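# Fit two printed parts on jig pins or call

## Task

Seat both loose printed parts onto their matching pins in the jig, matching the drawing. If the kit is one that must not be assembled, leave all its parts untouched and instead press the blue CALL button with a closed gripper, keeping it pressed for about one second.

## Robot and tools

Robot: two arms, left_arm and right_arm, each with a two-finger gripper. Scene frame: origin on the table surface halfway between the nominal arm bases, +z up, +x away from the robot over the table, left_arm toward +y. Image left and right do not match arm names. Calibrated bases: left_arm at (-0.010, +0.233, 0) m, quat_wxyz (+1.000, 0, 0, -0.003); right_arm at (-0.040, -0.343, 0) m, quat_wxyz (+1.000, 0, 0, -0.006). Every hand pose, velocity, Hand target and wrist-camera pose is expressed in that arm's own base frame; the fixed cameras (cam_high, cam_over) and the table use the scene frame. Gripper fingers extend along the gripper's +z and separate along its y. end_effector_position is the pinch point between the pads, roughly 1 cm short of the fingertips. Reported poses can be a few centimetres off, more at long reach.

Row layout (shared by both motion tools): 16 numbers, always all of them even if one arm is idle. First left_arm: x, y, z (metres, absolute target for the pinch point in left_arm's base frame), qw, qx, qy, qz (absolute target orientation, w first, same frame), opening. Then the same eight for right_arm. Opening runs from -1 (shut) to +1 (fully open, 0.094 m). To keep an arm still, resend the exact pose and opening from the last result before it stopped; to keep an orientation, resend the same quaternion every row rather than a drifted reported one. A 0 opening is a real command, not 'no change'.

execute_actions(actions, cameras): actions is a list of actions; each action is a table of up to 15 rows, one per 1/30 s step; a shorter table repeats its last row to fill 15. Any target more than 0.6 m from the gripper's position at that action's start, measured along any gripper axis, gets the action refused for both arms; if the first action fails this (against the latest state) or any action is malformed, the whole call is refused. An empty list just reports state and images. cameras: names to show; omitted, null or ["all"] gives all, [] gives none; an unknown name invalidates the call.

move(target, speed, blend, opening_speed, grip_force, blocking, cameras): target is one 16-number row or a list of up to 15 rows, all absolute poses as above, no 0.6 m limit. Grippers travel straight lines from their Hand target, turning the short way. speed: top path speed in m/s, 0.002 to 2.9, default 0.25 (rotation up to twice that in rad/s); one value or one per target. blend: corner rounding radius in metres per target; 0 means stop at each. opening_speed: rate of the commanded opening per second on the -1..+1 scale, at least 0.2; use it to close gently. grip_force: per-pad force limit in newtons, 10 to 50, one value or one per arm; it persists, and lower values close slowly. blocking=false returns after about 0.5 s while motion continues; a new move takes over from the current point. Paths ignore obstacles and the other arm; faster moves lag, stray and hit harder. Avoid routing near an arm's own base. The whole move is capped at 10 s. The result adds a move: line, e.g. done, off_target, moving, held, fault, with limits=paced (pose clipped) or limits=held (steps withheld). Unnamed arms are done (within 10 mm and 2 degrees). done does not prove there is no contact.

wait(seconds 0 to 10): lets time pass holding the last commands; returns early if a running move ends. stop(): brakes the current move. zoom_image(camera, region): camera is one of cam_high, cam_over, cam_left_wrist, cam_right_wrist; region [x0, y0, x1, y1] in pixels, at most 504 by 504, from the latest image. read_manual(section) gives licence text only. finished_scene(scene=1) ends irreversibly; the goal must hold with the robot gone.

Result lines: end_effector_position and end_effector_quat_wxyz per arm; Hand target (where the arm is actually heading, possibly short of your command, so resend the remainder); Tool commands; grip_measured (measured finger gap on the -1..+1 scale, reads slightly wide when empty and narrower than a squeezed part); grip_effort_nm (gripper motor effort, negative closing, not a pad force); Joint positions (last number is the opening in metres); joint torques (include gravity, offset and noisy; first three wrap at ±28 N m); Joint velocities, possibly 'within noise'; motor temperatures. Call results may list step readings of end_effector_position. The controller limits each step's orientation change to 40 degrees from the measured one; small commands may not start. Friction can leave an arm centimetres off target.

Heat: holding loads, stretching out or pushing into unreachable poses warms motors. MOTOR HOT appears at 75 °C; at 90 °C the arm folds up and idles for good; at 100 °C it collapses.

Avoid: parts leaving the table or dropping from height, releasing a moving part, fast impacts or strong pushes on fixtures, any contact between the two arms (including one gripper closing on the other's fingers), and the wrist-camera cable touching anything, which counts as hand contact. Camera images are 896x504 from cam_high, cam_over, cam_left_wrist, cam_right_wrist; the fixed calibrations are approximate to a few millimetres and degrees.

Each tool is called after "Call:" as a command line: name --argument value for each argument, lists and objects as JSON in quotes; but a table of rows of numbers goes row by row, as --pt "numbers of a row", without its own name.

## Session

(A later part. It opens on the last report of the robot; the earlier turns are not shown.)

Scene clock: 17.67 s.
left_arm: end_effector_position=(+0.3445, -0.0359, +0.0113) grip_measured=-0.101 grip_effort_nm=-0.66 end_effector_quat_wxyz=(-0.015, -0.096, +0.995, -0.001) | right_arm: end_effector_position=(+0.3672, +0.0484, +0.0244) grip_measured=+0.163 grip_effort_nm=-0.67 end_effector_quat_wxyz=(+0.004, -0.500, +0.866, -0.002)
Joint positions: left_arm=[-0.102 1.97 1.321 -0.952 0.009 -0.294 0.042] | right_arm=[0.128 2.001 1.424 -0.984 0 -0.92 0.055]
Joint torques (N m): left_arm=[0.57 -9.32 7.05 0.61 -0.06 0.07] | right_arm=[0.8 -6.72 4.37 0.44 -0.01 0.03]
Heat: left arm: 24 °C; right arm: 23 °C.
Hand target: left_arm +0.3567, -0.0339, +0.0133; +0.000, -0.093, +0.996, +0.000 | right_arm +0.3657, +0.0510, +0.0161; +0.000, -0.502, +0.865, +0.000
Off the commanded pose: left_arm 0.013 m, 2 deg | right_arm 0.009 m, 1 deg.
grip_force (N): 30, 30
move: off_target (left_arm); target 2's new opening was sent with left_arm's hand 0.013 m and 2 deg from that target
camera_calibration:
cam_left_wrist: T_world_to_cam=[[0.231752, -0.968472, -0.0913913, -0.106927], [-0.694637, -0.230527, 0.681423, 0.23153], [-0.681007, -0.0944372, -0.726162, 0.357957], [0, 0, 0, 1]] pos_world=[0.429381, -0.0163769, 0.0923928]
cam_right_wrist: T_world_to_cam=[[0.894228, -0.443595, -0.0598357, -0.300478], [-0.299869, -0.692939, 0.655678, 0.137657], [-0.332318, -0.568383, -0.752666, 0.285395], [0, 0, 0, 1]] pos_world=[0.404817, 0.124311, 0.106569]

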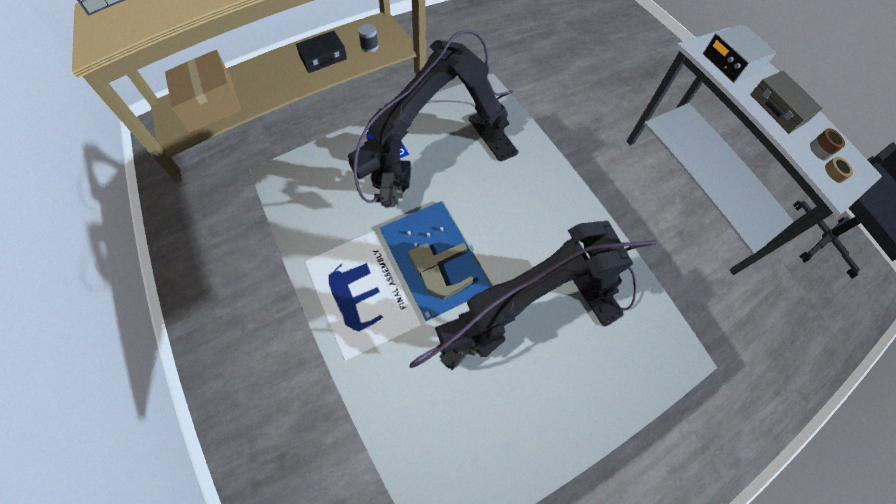

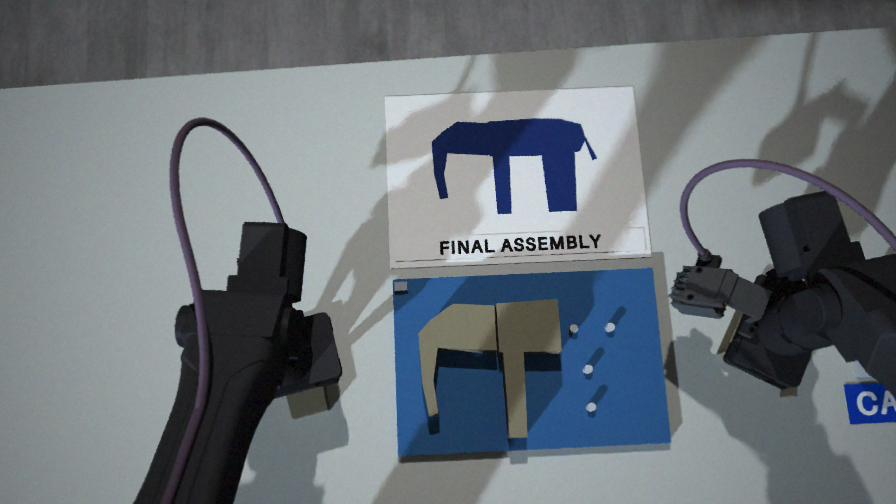

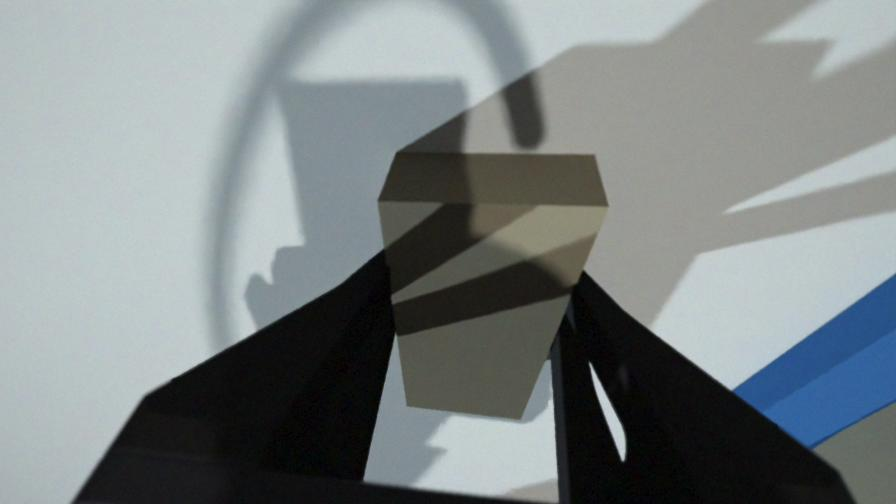

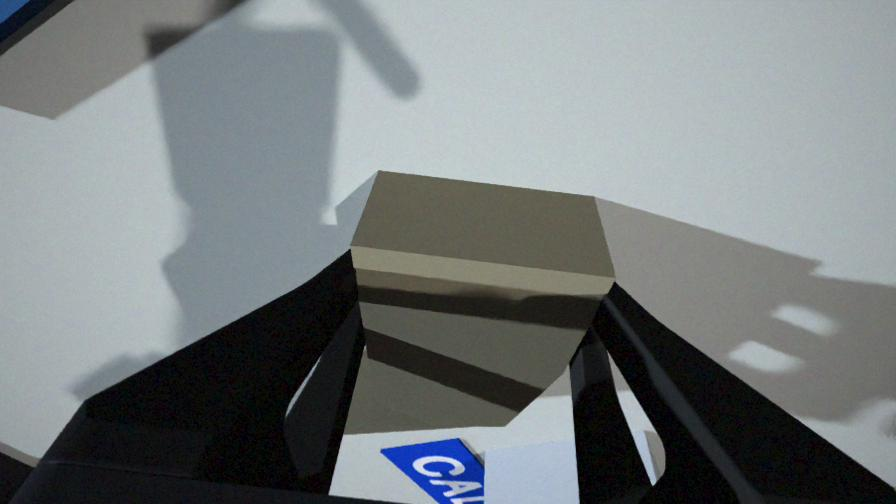

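Call:
move --pt "0.345 -0.036 0.17 0 -0.0932 0.9956 0 -0.4 0.367 0.05 0.17 0 -0.5015 0.8652 0 -0.1" --pt "0.26 -0.113 0.26 0.2236 -0.2236 0.671 -0.671 -0.4 0.37 0.283 0.25 0.5 -0.5 0.5 0.5 -0.1" --speed '[0.12,0.3]' --blend '[0.04,0]' --grip_force 45

Scene clock: 25.13 s.
left_arm: end_effector_position=(+0.2603, -0.1121, +0.2575) grip_measured=-0.114 grip_effort_nm=-0.93 end_effector_quat_wxyz=(+0.212, -0.235, +0.672, -0.669) | right_arm: end_effector_position=(+0.3716, +0.2805, +0.2516) grip_measured=+0.151 grip_effort_nm=-0.94 end_effector_quat_wxyz=(+0.494, -0.498, +0.506, +0.502)
Joint positions: left_arm=[0.203 0.807 0.379 0.395 1.13 -1.57 0.042] | right_arm=[0.261 1.845 1.12 0.697 -1.311 -0.012 0.054]
Joint torques (N m): left_arm=[-0.59 -0.55 5.57 2.43 -0.03 -0.02] | right_arm=[0.77 -7.12 4.97 1.83 0.03 -0.02]
Heat: left arm: 24 °C; right arm: 24 °C.
Hand target: left_arm +0.2599, -0.1130, +0.2600; +0.223, -0.224, +0.671, -0.670 | right_arm +0.3699, +0.2829, +0.2501; +0.499, -0.501, +0.501, +0.499
Off the commanded pose: left_arm 0.003 m, 2 deg | right_arm 0.003 m, 1 deg.
grip_force (N): 45, 45
move: done
camera_calibration:
cam_left_wrist: T_world_to_cam=[[0.12134, -0.0382012, 0.991876, -0.284628], [-0.989049, 0.0799221, 0.124072, 0.242705], [-0.0840125, -0.996069, -0.0280852, 0.0359352], [0, 0, 0, 1]] pos_world=[0.277603, 0.0055233, 0.253212]
cam_right_wrist: T_world_to_cam=[[0.996596, 0.0686358, 0.045675, -0.396169], [0.0798287, -0.66491, -0.742645, 0.353751], [-0.0206023, 0.743763, -0.668125, 0.0846536], [0, 0, 0, 1]] pos_world=[0.368325, 0.199441, 0.337366]

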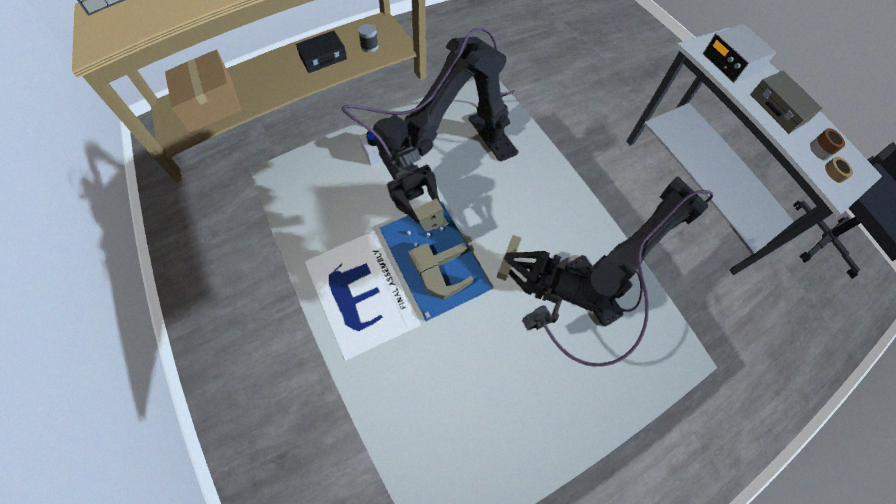

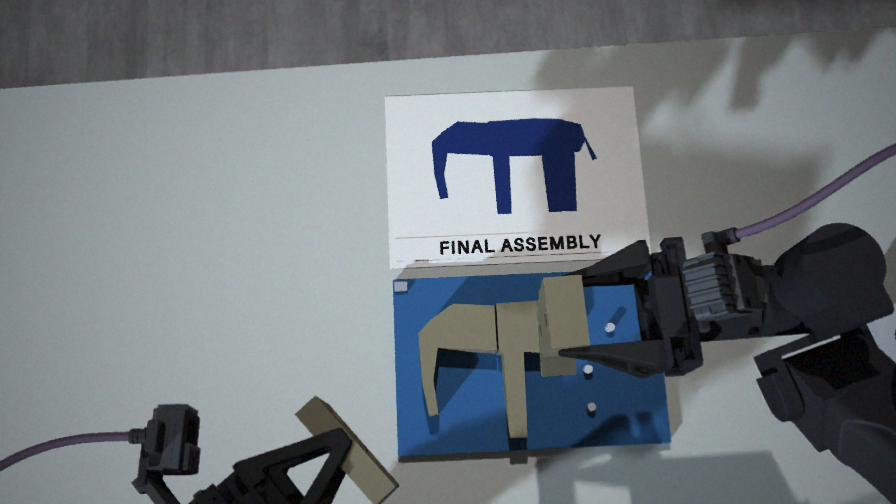

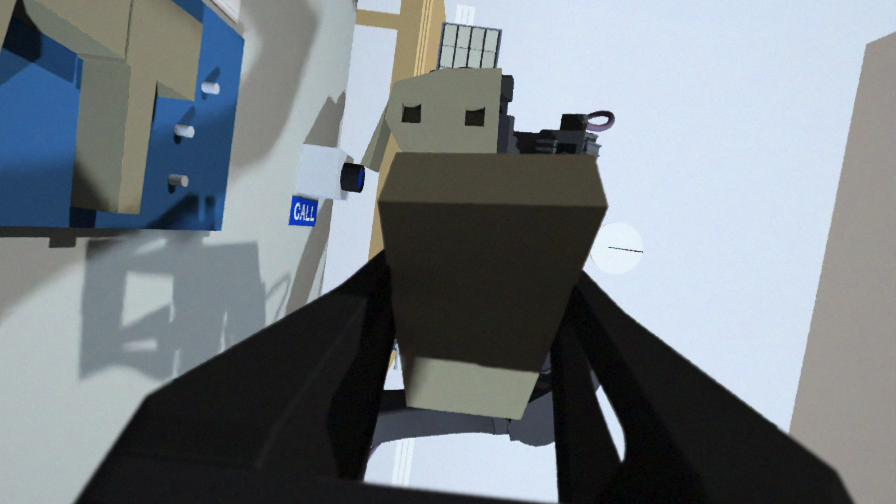

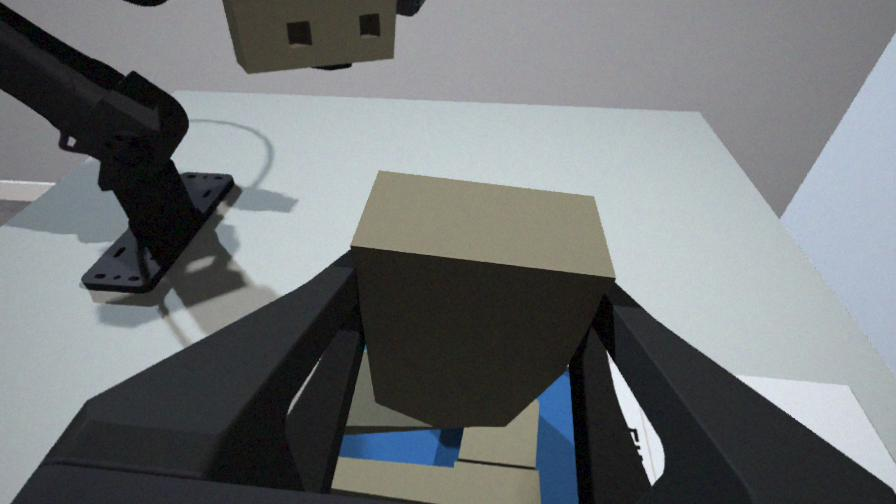

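Excellent: both undersides are visible.

Call:
zoom_image --camera "cam_left_wrist" --region '[350, 50, 530, 190]'

Call:
zoom_image --camera "cam_right_wrist" --region '[210, 0, 430, 90]'

Call:
zoom_image --camera "cam_over" --region '[380, 260, 690, 470]'

Scaled by 2.800 from the camera's 896x504 image, which has a finer 1280x720 frame.

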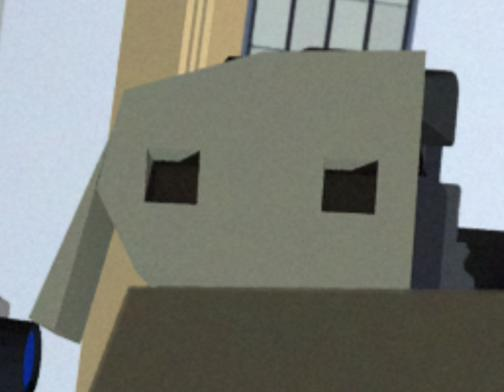

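Scaled by 2.291 from the camera's 896x504 image, which has a finer 1280x720 frame.

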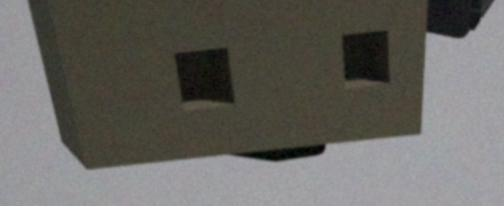

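Scaled by 1.626 from the camera's 896x504 image, which has a finer 1280x720 frame.

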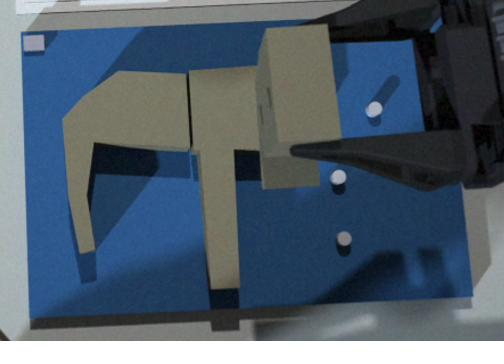

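Call:
move --pt "0.30 0.0 0.25 0 -0.0932 0.9956 0 -0.4 0.394 0.223 0.20 0 -0.7224 0.6915 0 -0.1" --pt "0.30 0.0 0.25 0 -0.0932 0.9956 0 -0.4 0.394 0.223 0.12 0 -0.7224 0.6915 0 -0.1" --speed '[0.3,0.15]' --blend '[0.03,0]'

Call:
zoom_image --camera "cam_over" --region '[480, 220, 720, 440]'

Scene clock: 32.10 s.
left_arm: end_effector_position=(+0.2958, -0.0001, +0.2429) grip_measured=-0.114 grip_effort_nm=-0.94 end_effector_quat_wxyz=(+0.097, -0.101, +0.990, -0.016) | right_arm: end_effector_position=(+0.3979, +0.2222, +0.1245) grip_measured=+0.151 grip_effort_nm=-0.95 end_effector_quat_wxyz=(-0.016, +0.722, -0.692, +0.004)
Joint positions: left_arm=[0.003 1.564 1.758 -1.568 0.012 -0.202 0.042] | right_arm=[0.507 2.344 2.374 -1.567 -0.001 -1.107 0.054]
Joint torques (N m): left_arm=[-0.69 -5.71 7.41 0.93 -0.1 0.08] | right_arm=[0.69 -9.39 4.93 0.18 -0.01 0.02]
Heat: left arm: 25 °C; right arm: 25 °C.
Hand target: left_arm +0.2999, +0.0000, +0.2494; +0.108, -0.094, +0.990, -0.011 | right_arm +0.3938, +0.2228, +0.1199; -0.006, +0.722, -0.691, +0.002
Off the commanded pose: left_arm 0.008 m, 11 deg | right_arm 0.006 m, 2 deg.
joint sent to its limit (left arm) — joint 4 (wrist pitch), lower limit. The joint targets are off in orientation, not in position.
joint sent to its limit (right arm) — joint 4 (wrist pitch), lower limit. The joint targets still meet the commanded pose.
grip_force (N): 45, 45
move: off_target (left_arm)
camera_calibration:
cam_left_wrist: T_world_to_cam=[[0.258259, -0.965636, -0.0291508, -0.0627572], [-0.827187, -0.236618, 0.509679, 0.129095], [-0.499062, -0.107516, -0.85987, 0.474971], [0, 0, 0, 1]] pos_world=[0.360033, 0.0210125, 0.340787]
cam_right_wrist: T_world_to_cam=[[0.993705, 0.105767, -0.0369366, -0.409295], [0.104307, -0.75316, 0.649516, 0.0550644], [0.0408782, -0.64928, -0.75945, 0.340082], [0, 0, 0, 1]] pos_world=[0.387073, 0.305571, 0.207392]

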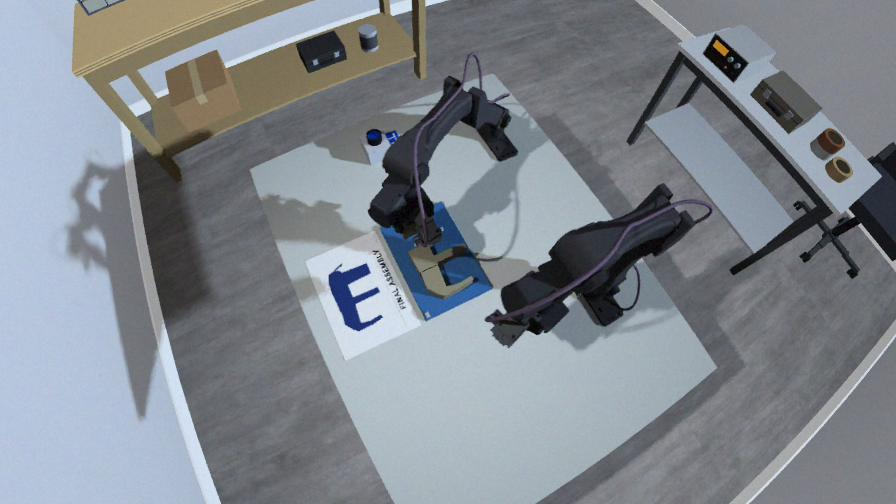

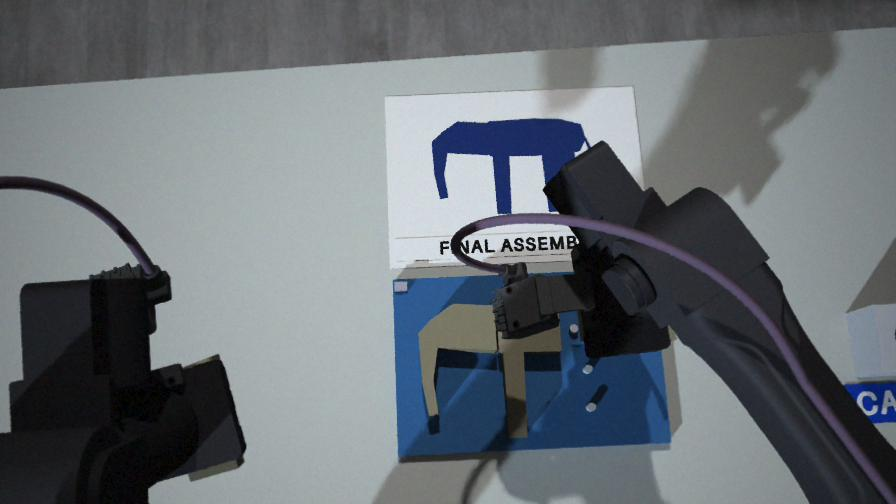

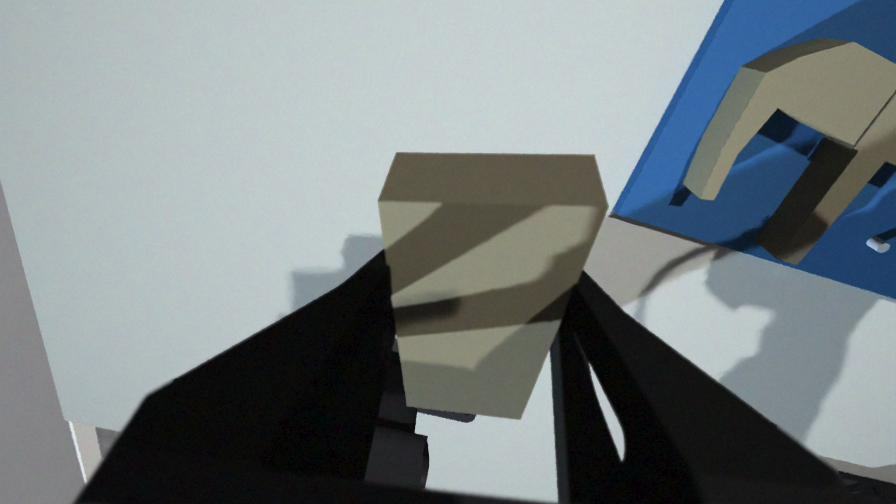

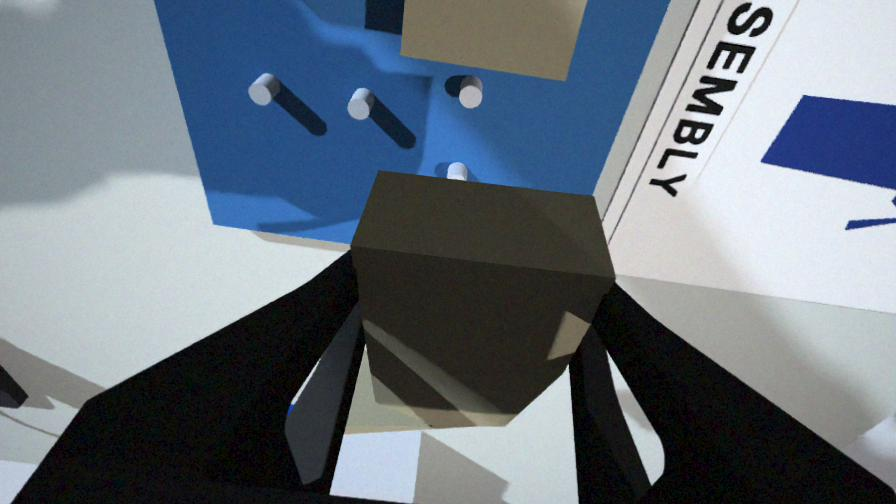

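Scaled by 2.100 from the camera's 896x504 image, which has a finer 1280x720 frame.

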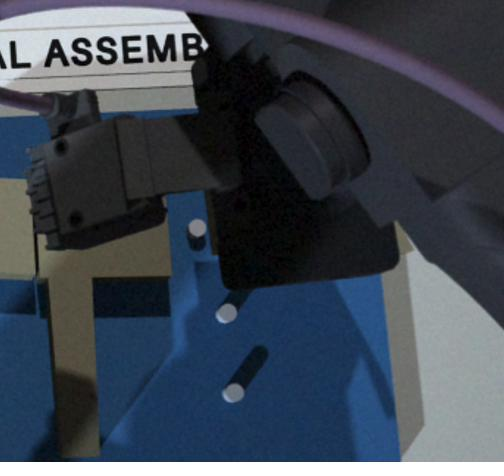

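Call:
zoom_image --camera "cam_right_wrist" --region '[230, 40, 630, 290]'

Scaled by 1.260 from the camera's 896x504 image, which has a finer 1280x720 frame.

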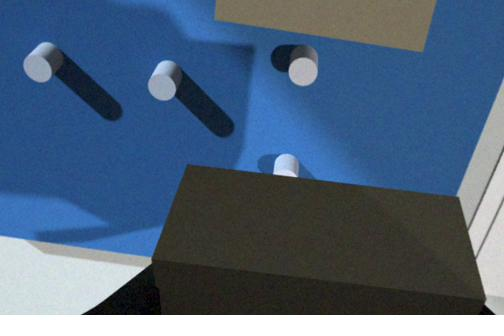

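Call:
move --target '[0.30,0.0,0.25,0,-0.0932,0.9956,0,-0.4, 0.3955,0.2285,0.065,0,-0.7193,0.6947,0,-0.1]' --speed 0.08

Call:
zoom_image --camera "cam_right_wrist" --region '[230, 40, 630, 290]'

Scene clock: 35.67 s.
left_arm: end_effector_position=(+0.2958, +0.0000, +0.2429) grip_measured=-0.114 grip_effort_nm=-0.94 end_effector_quat_wxyz=(+0.097, -0.101, +0.990, -0.015) | right_arm: end_effector_position=(+0.3972, +0.2240, +0.0691) grip_measured=+0.150 grip_effort_nm=-0.94 end_effector_quat_wxyz=(+0.000, +0.717, -0.697, -0.001)
Joint positions: left_arm=[0.003 1.564 1.758 -1.568 0.011 -0.202 0.042] | right_arm=[0.511 2.344 2.151 -1.378 -0.001 -1.089 0.054]
Joint torques (N m): left_arm=[-0.59 -5.83 7.49 0.94 -0.1 0.06] | right_arm=[1.17 -9.81 4.64 0.36 0 0.03]
Heat: left arm: 25 °C; right arm: 24 °C.
Hand target: left_arm +0.2999, +0.0000, +0.2494; +0.108, -0.094, +0.990, -0.011 | right_arm +0.3954, +0.2285, +0.0651; +0.000, +0.719, -0.695, +0.000
Off the commanded pose: left_arm 0.008 m, 11 deg | right_arm 0.006 m, 0 deg.
joint sent to its limit (left arm) — joint 4 (wrist pitch), lower limit. The joint targets are off in orientation, not in position.
grip_force (N): 45, 45
move: off_target (left_arm)
camera_calibration:
cam_left_wrist: T_world_to_cam=[[0.258296, -0.965616, -0.0294742, -0.0625634], [-0.827239, -0.236832, 0.509497, 0.129204], [-0.498959, -0.107219, -0.859968, 0.474971], [0, 0, 0, 1]] pos_world=[0.360033, 0.0211131, 0.340787]
cam_right_wrist: T_world_to_cam=[[0.993526, 0.0908731, -0.0681841, -0.405361], [0.113243, -0.743998, 0.658516, 0.086177], [0.00911255, -0.661974, -0.749472, 0.314019], [0, 0, 0, 1]] pos_world=[0.390116, 0.308824, 0.15096]

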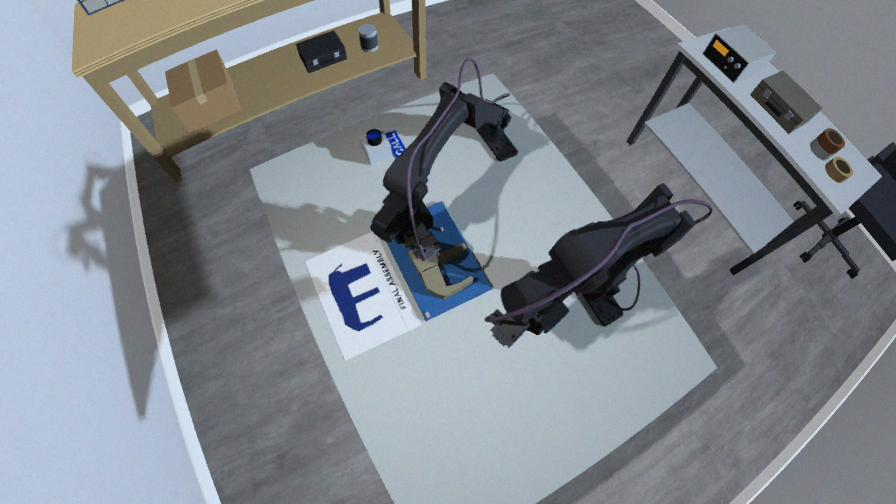

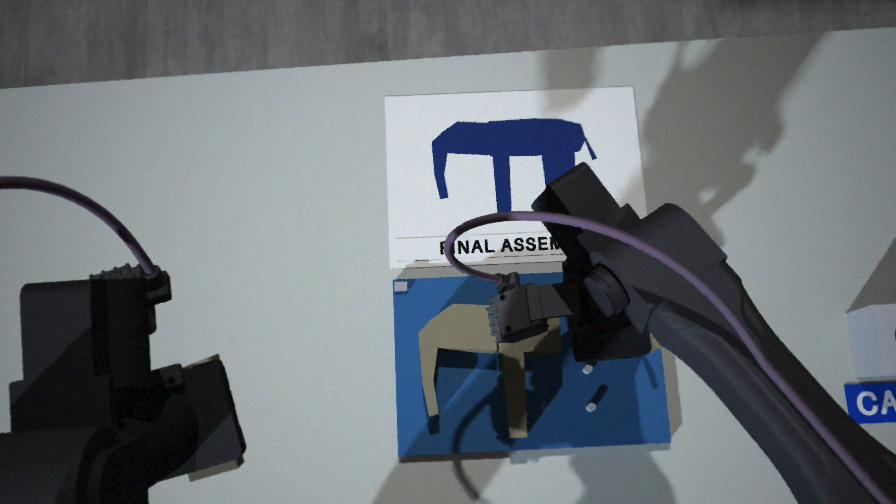

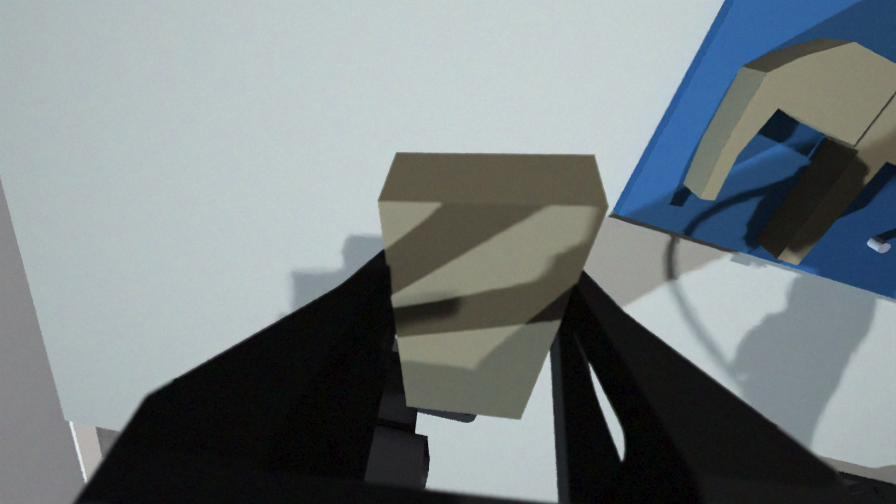

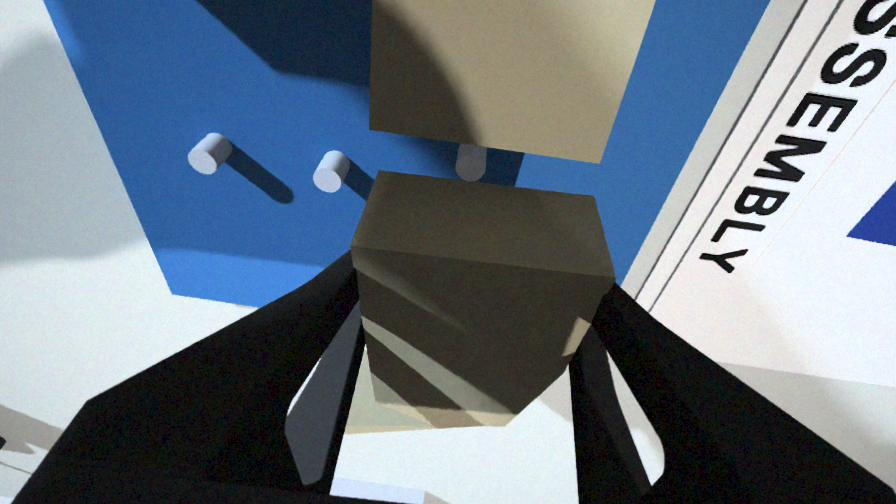

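Scaled by 1.260 from the camera's 896x504 image, which has a finer 1280x720 frame.

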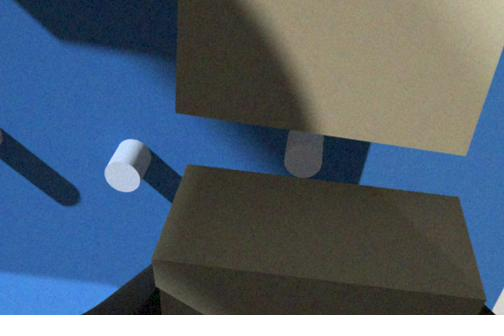

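Call:
move --target '[0.30,0.0,0.25,0,-0.0932,0.9956,0,-0.4, 0.396,0.2325,0.058,0,-0.715,0.6991,0,-0.1]' --speed 0.05 --cameras '["cam_right_wrist","cam_over"]'

Call:
zoom_image --camera "cam_right_wrist" --region '[230, 80, 630, 290]'

Scene clock: 38.73 s.
left_arm: end_effector_position=(+0.2958, +0.0000, +0.2429) grip_measured=-0.114 grip_effort_nm=-0.94 end_effector_quat_wxyz=(+0.097, -0.101, +0.990, -0.015) | right_arm: end_effector_position=(+0.3991, +0.2298, +0.0691) grip_measured=+0.150 grip_effort_nm=-0.95 end_effector_quat_wxyz=(-0.009, +0.714, -0.700, +0.002)
Joint positions: left_arm=[0.003 1.564 1.758 -1.568 0.011 -0.202 0.042] | right_arm=[0.52 2.344 2.151 -1.361 -0.001 -1.07 0.054]
Joint torques (N m): left_arm=[-0.66 -5.71 7.43 0.92 -0.07 0.09] | right_arm=[0.92 -9.07 4.16 0.41 0 0.04]
Heat: left arm: 25 °C; right arm: 24 °C.
Hand target: left_arm +0.2999, +0.0000, +0.2494; +0.108, -0.094, +0.990, -0.011 | right_arm +0.3958, +0.2324, +0.0582; +0.000, +0.715, -0.699, +0.000
Off the commanded pose: left_arm 0.008 m, 11 deg | right_arm 0.012 m, 1 deg.
joint sent to its limit (left arm) — joint 4 (wrist pitch), lower limit. The joint targets are off in orientation, not in position.
grip_force (N): 45, 45
move: off_target (left_arm, right_arm)
camera_calibration:
cam_right_wrist: T_world_to_cam=[[0.995284, 0.0819745, -0.0518614, -0.407585], [0.0958886, -0.750662, 0.653691, 0.099103], [0.0146556, -0.655581, -0.754982, 0.314574], [0, 0, 0, 1]] pos_world=[0.39155, 0.314033, 0.151577]
Images, in order (width x height): cam_over 896x504, cam_right_wrist 896x504.

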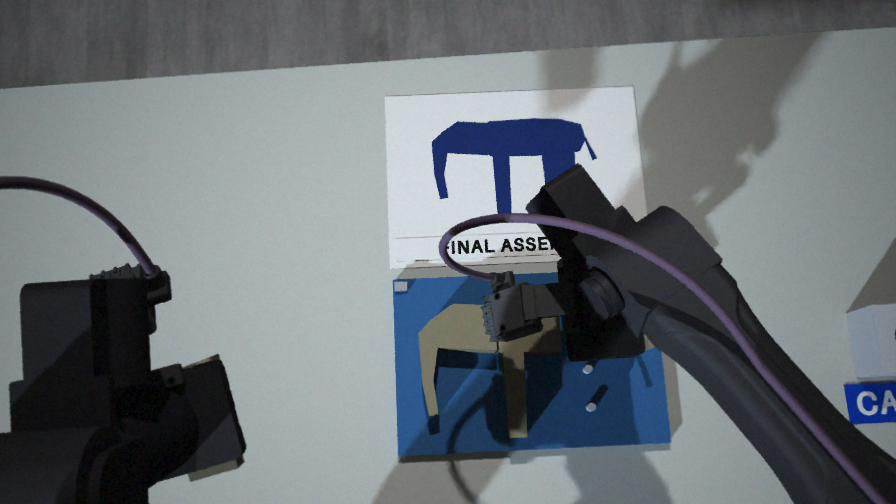

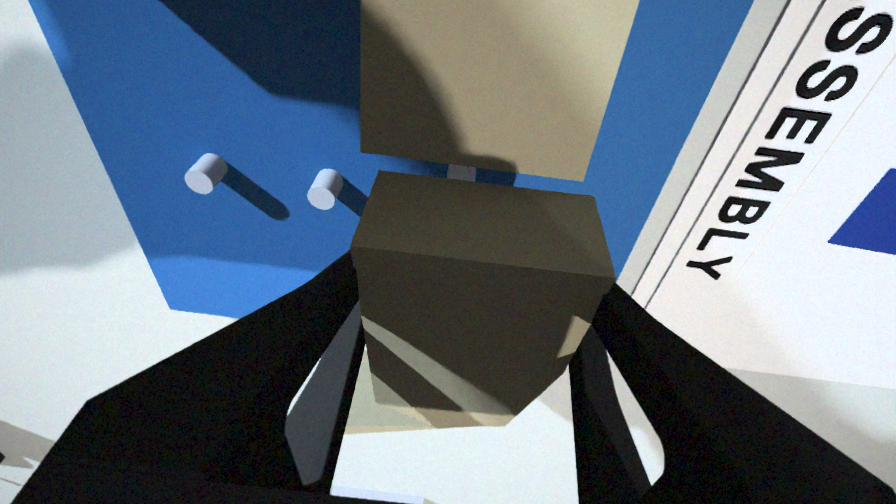

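Scaled by 1.260 from the camera's 896x504 image, which has a finer 1280x720 frame.

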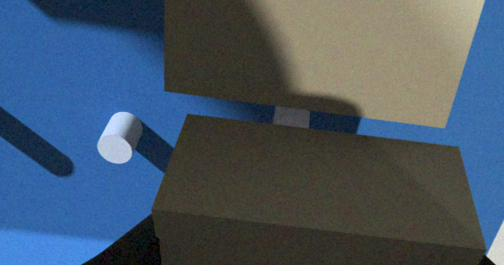

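Call:
move --target '[0.30,0.0,0.25,0,-0.0932,0.9956,0,-0.4, 0.3942,0.2316,0.045,0,-0.715,0.6991,0,-0.1]' --speed 0.04 --cameras '["cam_right_wrist","cam_over"]'

Call:
zoom_image --camera "cam_right_wrist" --region '[230, 80, 630, 290]'

Scene clock: 42.43 s.
left_arm: end_effector_position=(+0.2958, +0.0000, +0.2429) grip_measured=-0.114 grip_effort_nm=-0.94 end_effector_quat_wxyz=(+0.097, -0.101, +0.990, -0.015) | right_arm: end_effector_position=(+0.3958, +0.2279, +0.0510) grip_measured=+0.150 grip_effort_nm=-0.94 end_effector_quat_wxyz=(-0.001, +0.714, -0.701, +0.000)
Joint positions: left_arm=[0.003 1.564 1.758 -1.568 0.011 -0.202 0.042] | right_arm=[0.52 2.344 2.079 -1.305 -0.001 -1.069 0.054]
Joint torques (N m): left_arm=[-0.49 -5.68 7.38 0.95 -0.07 0.09] | right_arm=[0.98 -9.65 4.44 0.42 -0.01 0.03]
Motor temperatures (°C): left_arm=[19 22 25 23 19 19 22] | right_arm=[21 24 23 24 20 22 21]
Heat: left arm: 25 °C; right arm: 24 °C.
Hand target: left_arm +0.2999, +0.0000, +0.2494; +0.108, -0.094, +0.990, -0.011 | right_arm +0.3941, +0.2316, +0.0451; +0.000, +0.715, -0.699, +0.000
Off the commanded pose: left_arm 0.008 m, 11 deg | right_arm 0.007 m, 0 deg.
joint sent to its limit (left arm) — joint 4 (wrist pitch), lower limit. The joint targets are off in orientation, not in position.
grip_force (N): 45, 45
move: off_target (left_arm)
camera_calibration:
cam_right_wrist: T_world_to_cam=[[0.994524, 0.0807448, -0.0663506, -0.403724], [0.104444, -0.745523, 0.658245, 0.105009], [0.00368393, -0.66157, -0.749874, 0.305079], [0, 0, 0, 1]] pos_world=[0.389422, 0.312716, 0.132862]
Images, in order (width x height): cam_over 896x504, cam_right_wrist 896x504.

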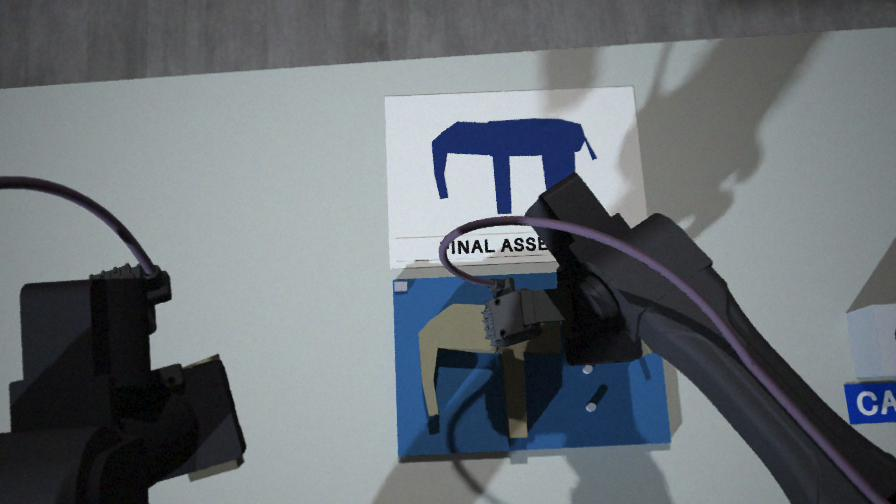

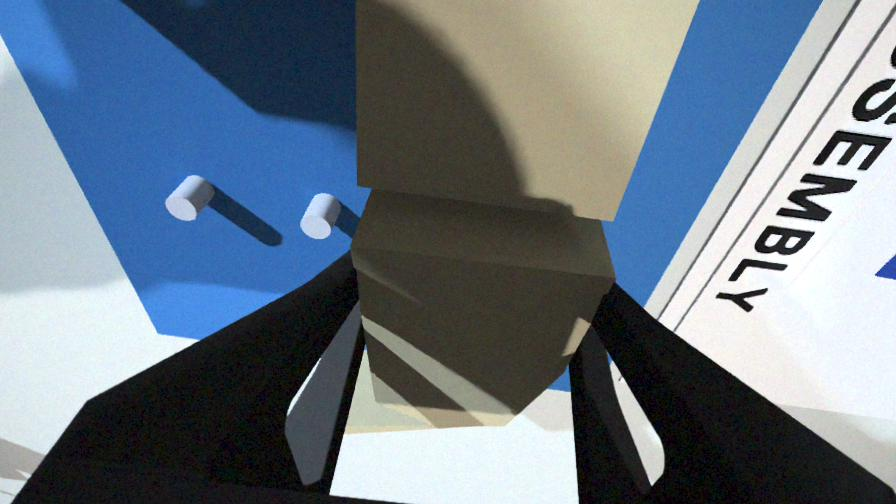

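Scaled by 1.260 from the camera's 896x504 image, which has a finer 1280x720 frame.

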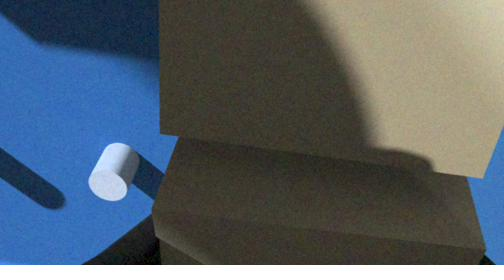

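Call:
move --target '[0.30,0.0,0.25,0,-0.0932,0.9956,0,-0.4, 0.3943,0.2328,0.032,0,-0.715,0.6991,0,-0.1]' --speed 0.03 --cameras '["cam_right_wrist","cam_over"]'

Call:
zoom_image --camera "cam_right_wrist" --region '[230, 80, 630, 290]'

Scene clock: 46.70 s.
left_arm: end_effector_position=(+0.2958, +0.0000, +0.2429) grip_measured=-0.114 grip_effort_nm=-0.93 end_effector_quat_wxyz=(+0.097, -0.101, +0.990, -0.015) | right_arm: end_effector_position=(+0.3956, +0.2278, +0.0480) grip_measured=+0.150 grip_effort_nm=-0.95 end_effector_quat_wxyz=(-0.001, +0.713, -0.701, +0.000)
Joint positions: left_arm=[0.003 1.564 1.758 -1.568 0.011 -0.202 0.042] | right_arm=[0.52 2.344 2.068 -1.293 -0.001 -1.068 0.054]
Joint torques (N m): left_arm=[-0.53 -5.89 7.47 0.95 -0.07 0.07] | right_arm=[1.17 -9.17 2.65 0.77 -0.01 0.04]
Heat: left arm: 25 °C; right arm: 24 °C.
Hand target: left_arm +0.2999, +0.0000, +0.2494; +0.108, -0.094, +0.990, -0.011 | right_arm +0.3939, +0.2325, +0.0324; +0.001, +0.715, -0.699, +0.000
Off the commanded pose: left_arm 0.008 m, 11 deg | right_arm 0.017 m, 0 deg.
joint sent to its limit (left arm) — joint 4 (wrist pitch), lower limit. The joint targets are off in orientation, not in position.
grip_force (N): 45, 45
move: off_target (left_arm, right_arm)
camera_calibration:
cam_right_wrist: T_world_to_cam=[[0.994631, 0.0791344, -0.0666786, -0.403418], [0.103454, -0.745594, 0.658321, 0.10738], [0.0023806, -0.661685, -0.749778, 0.303359], [0, 0, 0, 1]] pos_world=[0.389422, 0.312714, 0.129862]
Images, in order (width x height): cam_over 896x504, cam_right_wrist 896x504.

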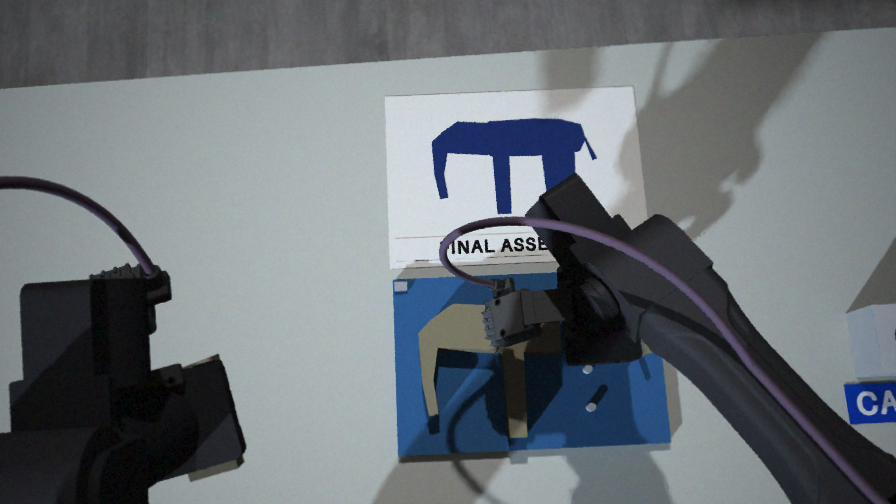

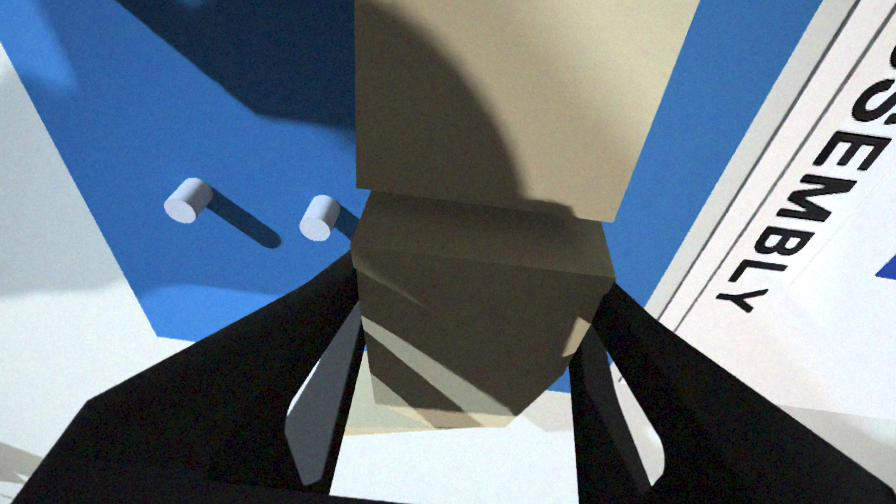

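Scaled by 1.260 from the camera's 896x504 image, which has a finer 1280x720 frame.

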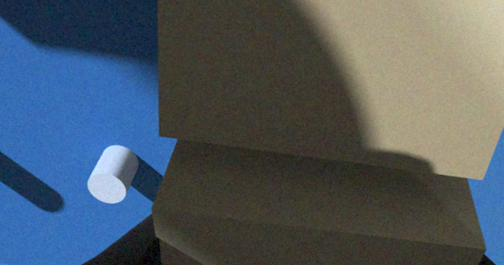

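Call:
move --pt "0.30 0.0 0.25 0 -0.0932 0.9956 0 -0.4 0.3943 0.2345 0.037 0 -0.715 0.6991 0 -0.1" --pt "0.30 0.0 0.25 0 -0.0932 0.9956 0 -0.4 0.3943 0.2365 0.037 0 -0.715 0.6991 0 -0.1" --speed 0.01 --cameras '["cam_right_wrist"]'

Scene clock: 57.13 s.
left_arm: end_effector_position=(+0.2958, +0.0000, +0.2429) grip_measured=-0.114 grip_effort_nm=-0.93 end_effector_quat_wxyz=(+0.097, -0.101, +0.990, -0.015) | right_arm: end_effector_position=(+0.3956, +0.2280, +0.0480) grip_measured=+0.150 grip_effort_nm=-0.94 end_effector_quat_wxyz=(-0.001, +0.712, -0.702, +0.000)
Joint positions: left_arm=[0.003 1.564 1.758 -1.568 0.011 -0.202 0.042] | right_arm=[0.521 2.344 2.068 -1.293 0 -1.065 0.054]
Joint torques (N m): left_arm=[-0.51 -5.72 7.46 0.95 -0.09 0.11] | right_arm=[1.37 -9.03 4.1 0.57 -0.02 0.04]
Heat: left arm: 25 °C; right arm: 25 °C.
Hand target: left_arm +0.2998, +0.0000, +0.2493; +0.108, -0.094, +0.990, -0.011 | right_arm +0.3941, +0.2341, +0.0369; +0.000, +0.715, -0.699, +0.000
Off the commanded pose: left_arm 0.008 m, 11 deg | right_arm 0.014 m, 0 deg.
joint sent to its limit (left arm) — joint 4 (wrist pitch), lower limit.
grip_force (N): 45, 45
move: off_target (left_arm, right_arm; path cut at 10 s); path passed 0 of 2 targets
camera_calibration:
cam_right_wrist: T_world_to_cam=[[0.994819, 0.0771872, -0.0661654, -0.402972], [0.101653, -0.745124, 0.659133, 0.108041], [0.00157515, -0.662444, -0.74911, 0.303878], [0, 0, 0, 1]] pos_world=[0.389423, 0.312911, 0.129762]
Images, in order (width x height): cam_right_wrist 896x504.

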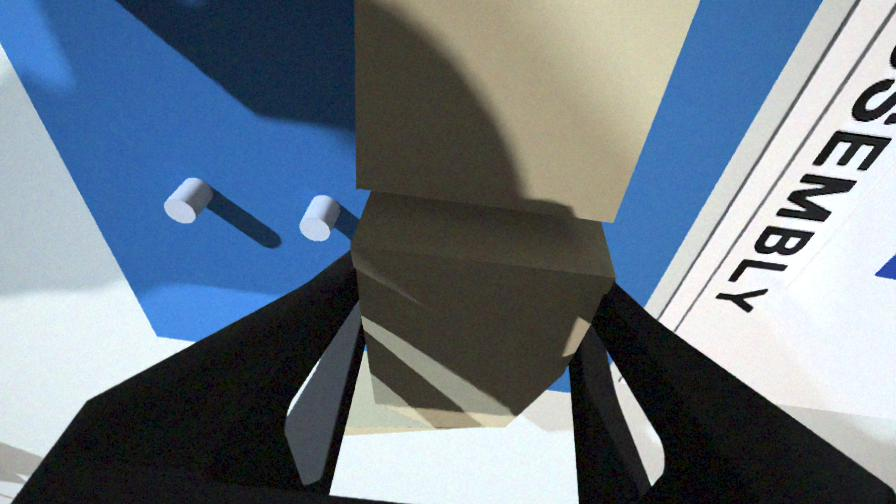

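Call:
execute_actions --actions '[[[0.30,0.0,0.25,0,-0.0932,0.9956,0,-0.4,0.3941,0.236,0.037,0,-0.715,0.6991,0,-0.1]],[[0.30,0.0,0.25,0,-0.0932,0.9956,0,-0.4,0.3941,0.238,0.037,0,-0.715,0.6991,0,-0.1]]]' --cameras '[]'

Call:
execute_actions --actions '[[[0.30,0.0,0.25,0,-0.0932,0.9956,0,-0.4,0.3941,0.2395,0.037,0,-0.715,0.6991,0,-0.1]]]' --cameras '["cam_right_wrist"]'

Scene clock: 58.50 s.
left_arm: end_effector_position=(+0.2958, +0.0000, +0.2429) grip_measured=-0.114 grip_effort_nm=-0.93 end_effector_quat_wxyz=(+0.097, -0.101, +0.990, -0.015) | right_arm: end_effector_position=(+0.3953, +0.2284, +0.0480) grip_measured=+0.150 grip_effort_nm=-0.94 end_effector_quat_wxyz=(+0.001, +0.712, -0.702, +0.005)
Joint positions: left_arm=[0.003 1.564 1.758 -1.568 0.011 -0.202 0.042] | right_arm=[0.526 2.344 2.068 -1.293 0.01 -1.058 0.054]
Joint torques (N m): left_arm=[-0.68 -5.72 7.42 0.92 -0.06 0.09] | right_arm=[1.59 -8.49 5.15 0.5 -0.1 0.04]
Heat: left arm: 25 °C; right arm: 25 °C.
Hand target: left_arm +0.2999, +0.0000, +0.2494; +0.108, -0.094, +0.990, -0.011 | right_arm +0.3938, +0.2378, +0.0373; +0.000, +0.715, -0.699, +0.000
Off the commanded pose: left_arm 0.008 m, 11 deg | right_arm 0.015 m, 1 deg.
joint sent to its limit (left arm) — joint 4 (wrist pitch), lower limit. The joint targets are off in orientation, not in position.
grip_force (N): 45, 45
Step readings (end_effector_position of left_arm | right_arm):
0: (+0.2958, +0.0000, +0.2429) | (+0.3956, +0.2280, +0.0480)
1: (+0.2958, +0.0000, +0.2429) | (+0.3955, +0.2281, +0.0480)
2: (+0.2958, +0.0000, +0.2429) | (+0.3955, +0.2281, +0.0480)
4: (+0.2958, +0.0000, +0.2429) | (+0.3954, +0.2282, +0.0480)
8: (+0.2958, +0.0000, +0.2429) | (+0.3954, +0.2282, +0.0480)
15: (+0.2958, +0.0000, +0.2429) | (+0.3954, +0.2282, +0.0480)
16: (+0.2958, +0.0000, +0.2429) | (+0.3953, +0.2284, +0.0480)
17: (+0.2958, +0.0000, +0.2429) | (+0.3954, +0.2282, +0.0480)
19: (+0.2958, +0.0000, +0.2429) | (+0.3954, +0.2283, +0.0480)
23: (+0.2958, +0.0000, +0.2429) | (+0.3953, +0.2284, +0.0480)
30: (+0.2958, +0.0000, +0.2429) | (+0.3953, +0.2284, +0.0480)
No camera images: "cameras" was empty.

Scene clock: 59.20 s.
left_arm: end_effector_position=(+0.2958, +0.0000, +0.2429) grip_measured=-0.114 grip_effort_nm=-0.93 end_effector_quat_wxyz=(+0.097, -0.101, +0.990, -0.015) | right_arm: end_effector_position=(+0.3953, +0.2284, +0.0480) grip_measured=+0.150 grip_effort_nm=-0.94 end_effector_quat_wxyz=(+0.001, +0.711, -0.703, +0.005)
Joint positions: left_arm=[0.003 1.564 1.758 -1.568 0.011 -0.202 0.042] | right_arm=[0.526 2.344 2.068 -1.293 0.01 -1.057 0.054]
Joint torques (N m): left_arm=[-0.58 -5.74 7.41 0.93 -0.09 0.08] | right_arm=[1.87 -8.27 5.55 0.48 -0.1 0.05]
Heat: left arm: 25 °C; right arm: 25 °C.
Hand target: left_arm +0.2999, +0.0000, +0.2494; +0.108, -0.094, +0.990, -0.011 | right_arm +0.3937, +0.2393, +0.0373; +0.000, +0.715, -0.699, +0.000
Off the commanded pose: left_arm 0.008 m, 11 deg | right_arm 0.016 m, 1 deg.
joint sent to its limit (left arm) — joint 4 (wrist pitch), lower limit. The joint targets are off in orientation, not in position.
grip_force (N): 45, 45
Step readings (end_effector_position of left_arm | right_arm):
0: (+0.2958, +0.0000, +0.2429) | (+0.3953, +0.2284, +0.0480)
1: (+0.2958, +0.0000, +0.2429) | (+0.3953, +0.2284, +0.0480)
2: (+0.2958, +0.0000, +0.2429) | (+0.3953, +0.2284, +0.0480)
4: (+0.2958, +0.0000, +0.2429) | (+0.3953, +0.2284, +0.0480)
8: (+0.2958, +0.0000, +0.2429) | (+0.3953, +0.2284, +0.0480)
15: (+0.2958, +0.0000, +0.2429) | (+0.3953, +0.2284, +0.0480)
camera_calibration:
cam_right_wrist: T_world_to_cam=[[0.995392, 0.0732828, -0.0618468, -0.402369], [0.0958439, -0.739757, 0.666013, 0.109021], [0.00305567, -0.668872, -0.743371, 0.304773], [0, 0, 0, 1]] pos_world=[0.389134, 0.31399, 0.129065]
Images, in order (width x height): cam_right_wrist 896x504.

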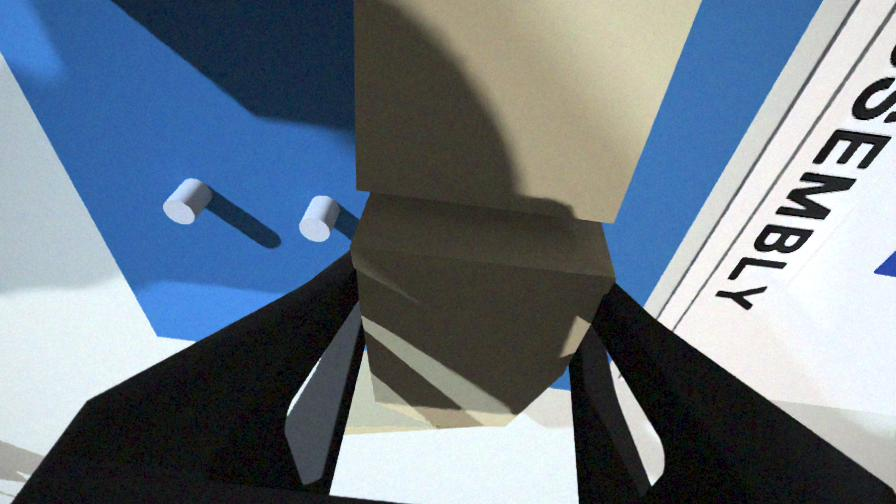

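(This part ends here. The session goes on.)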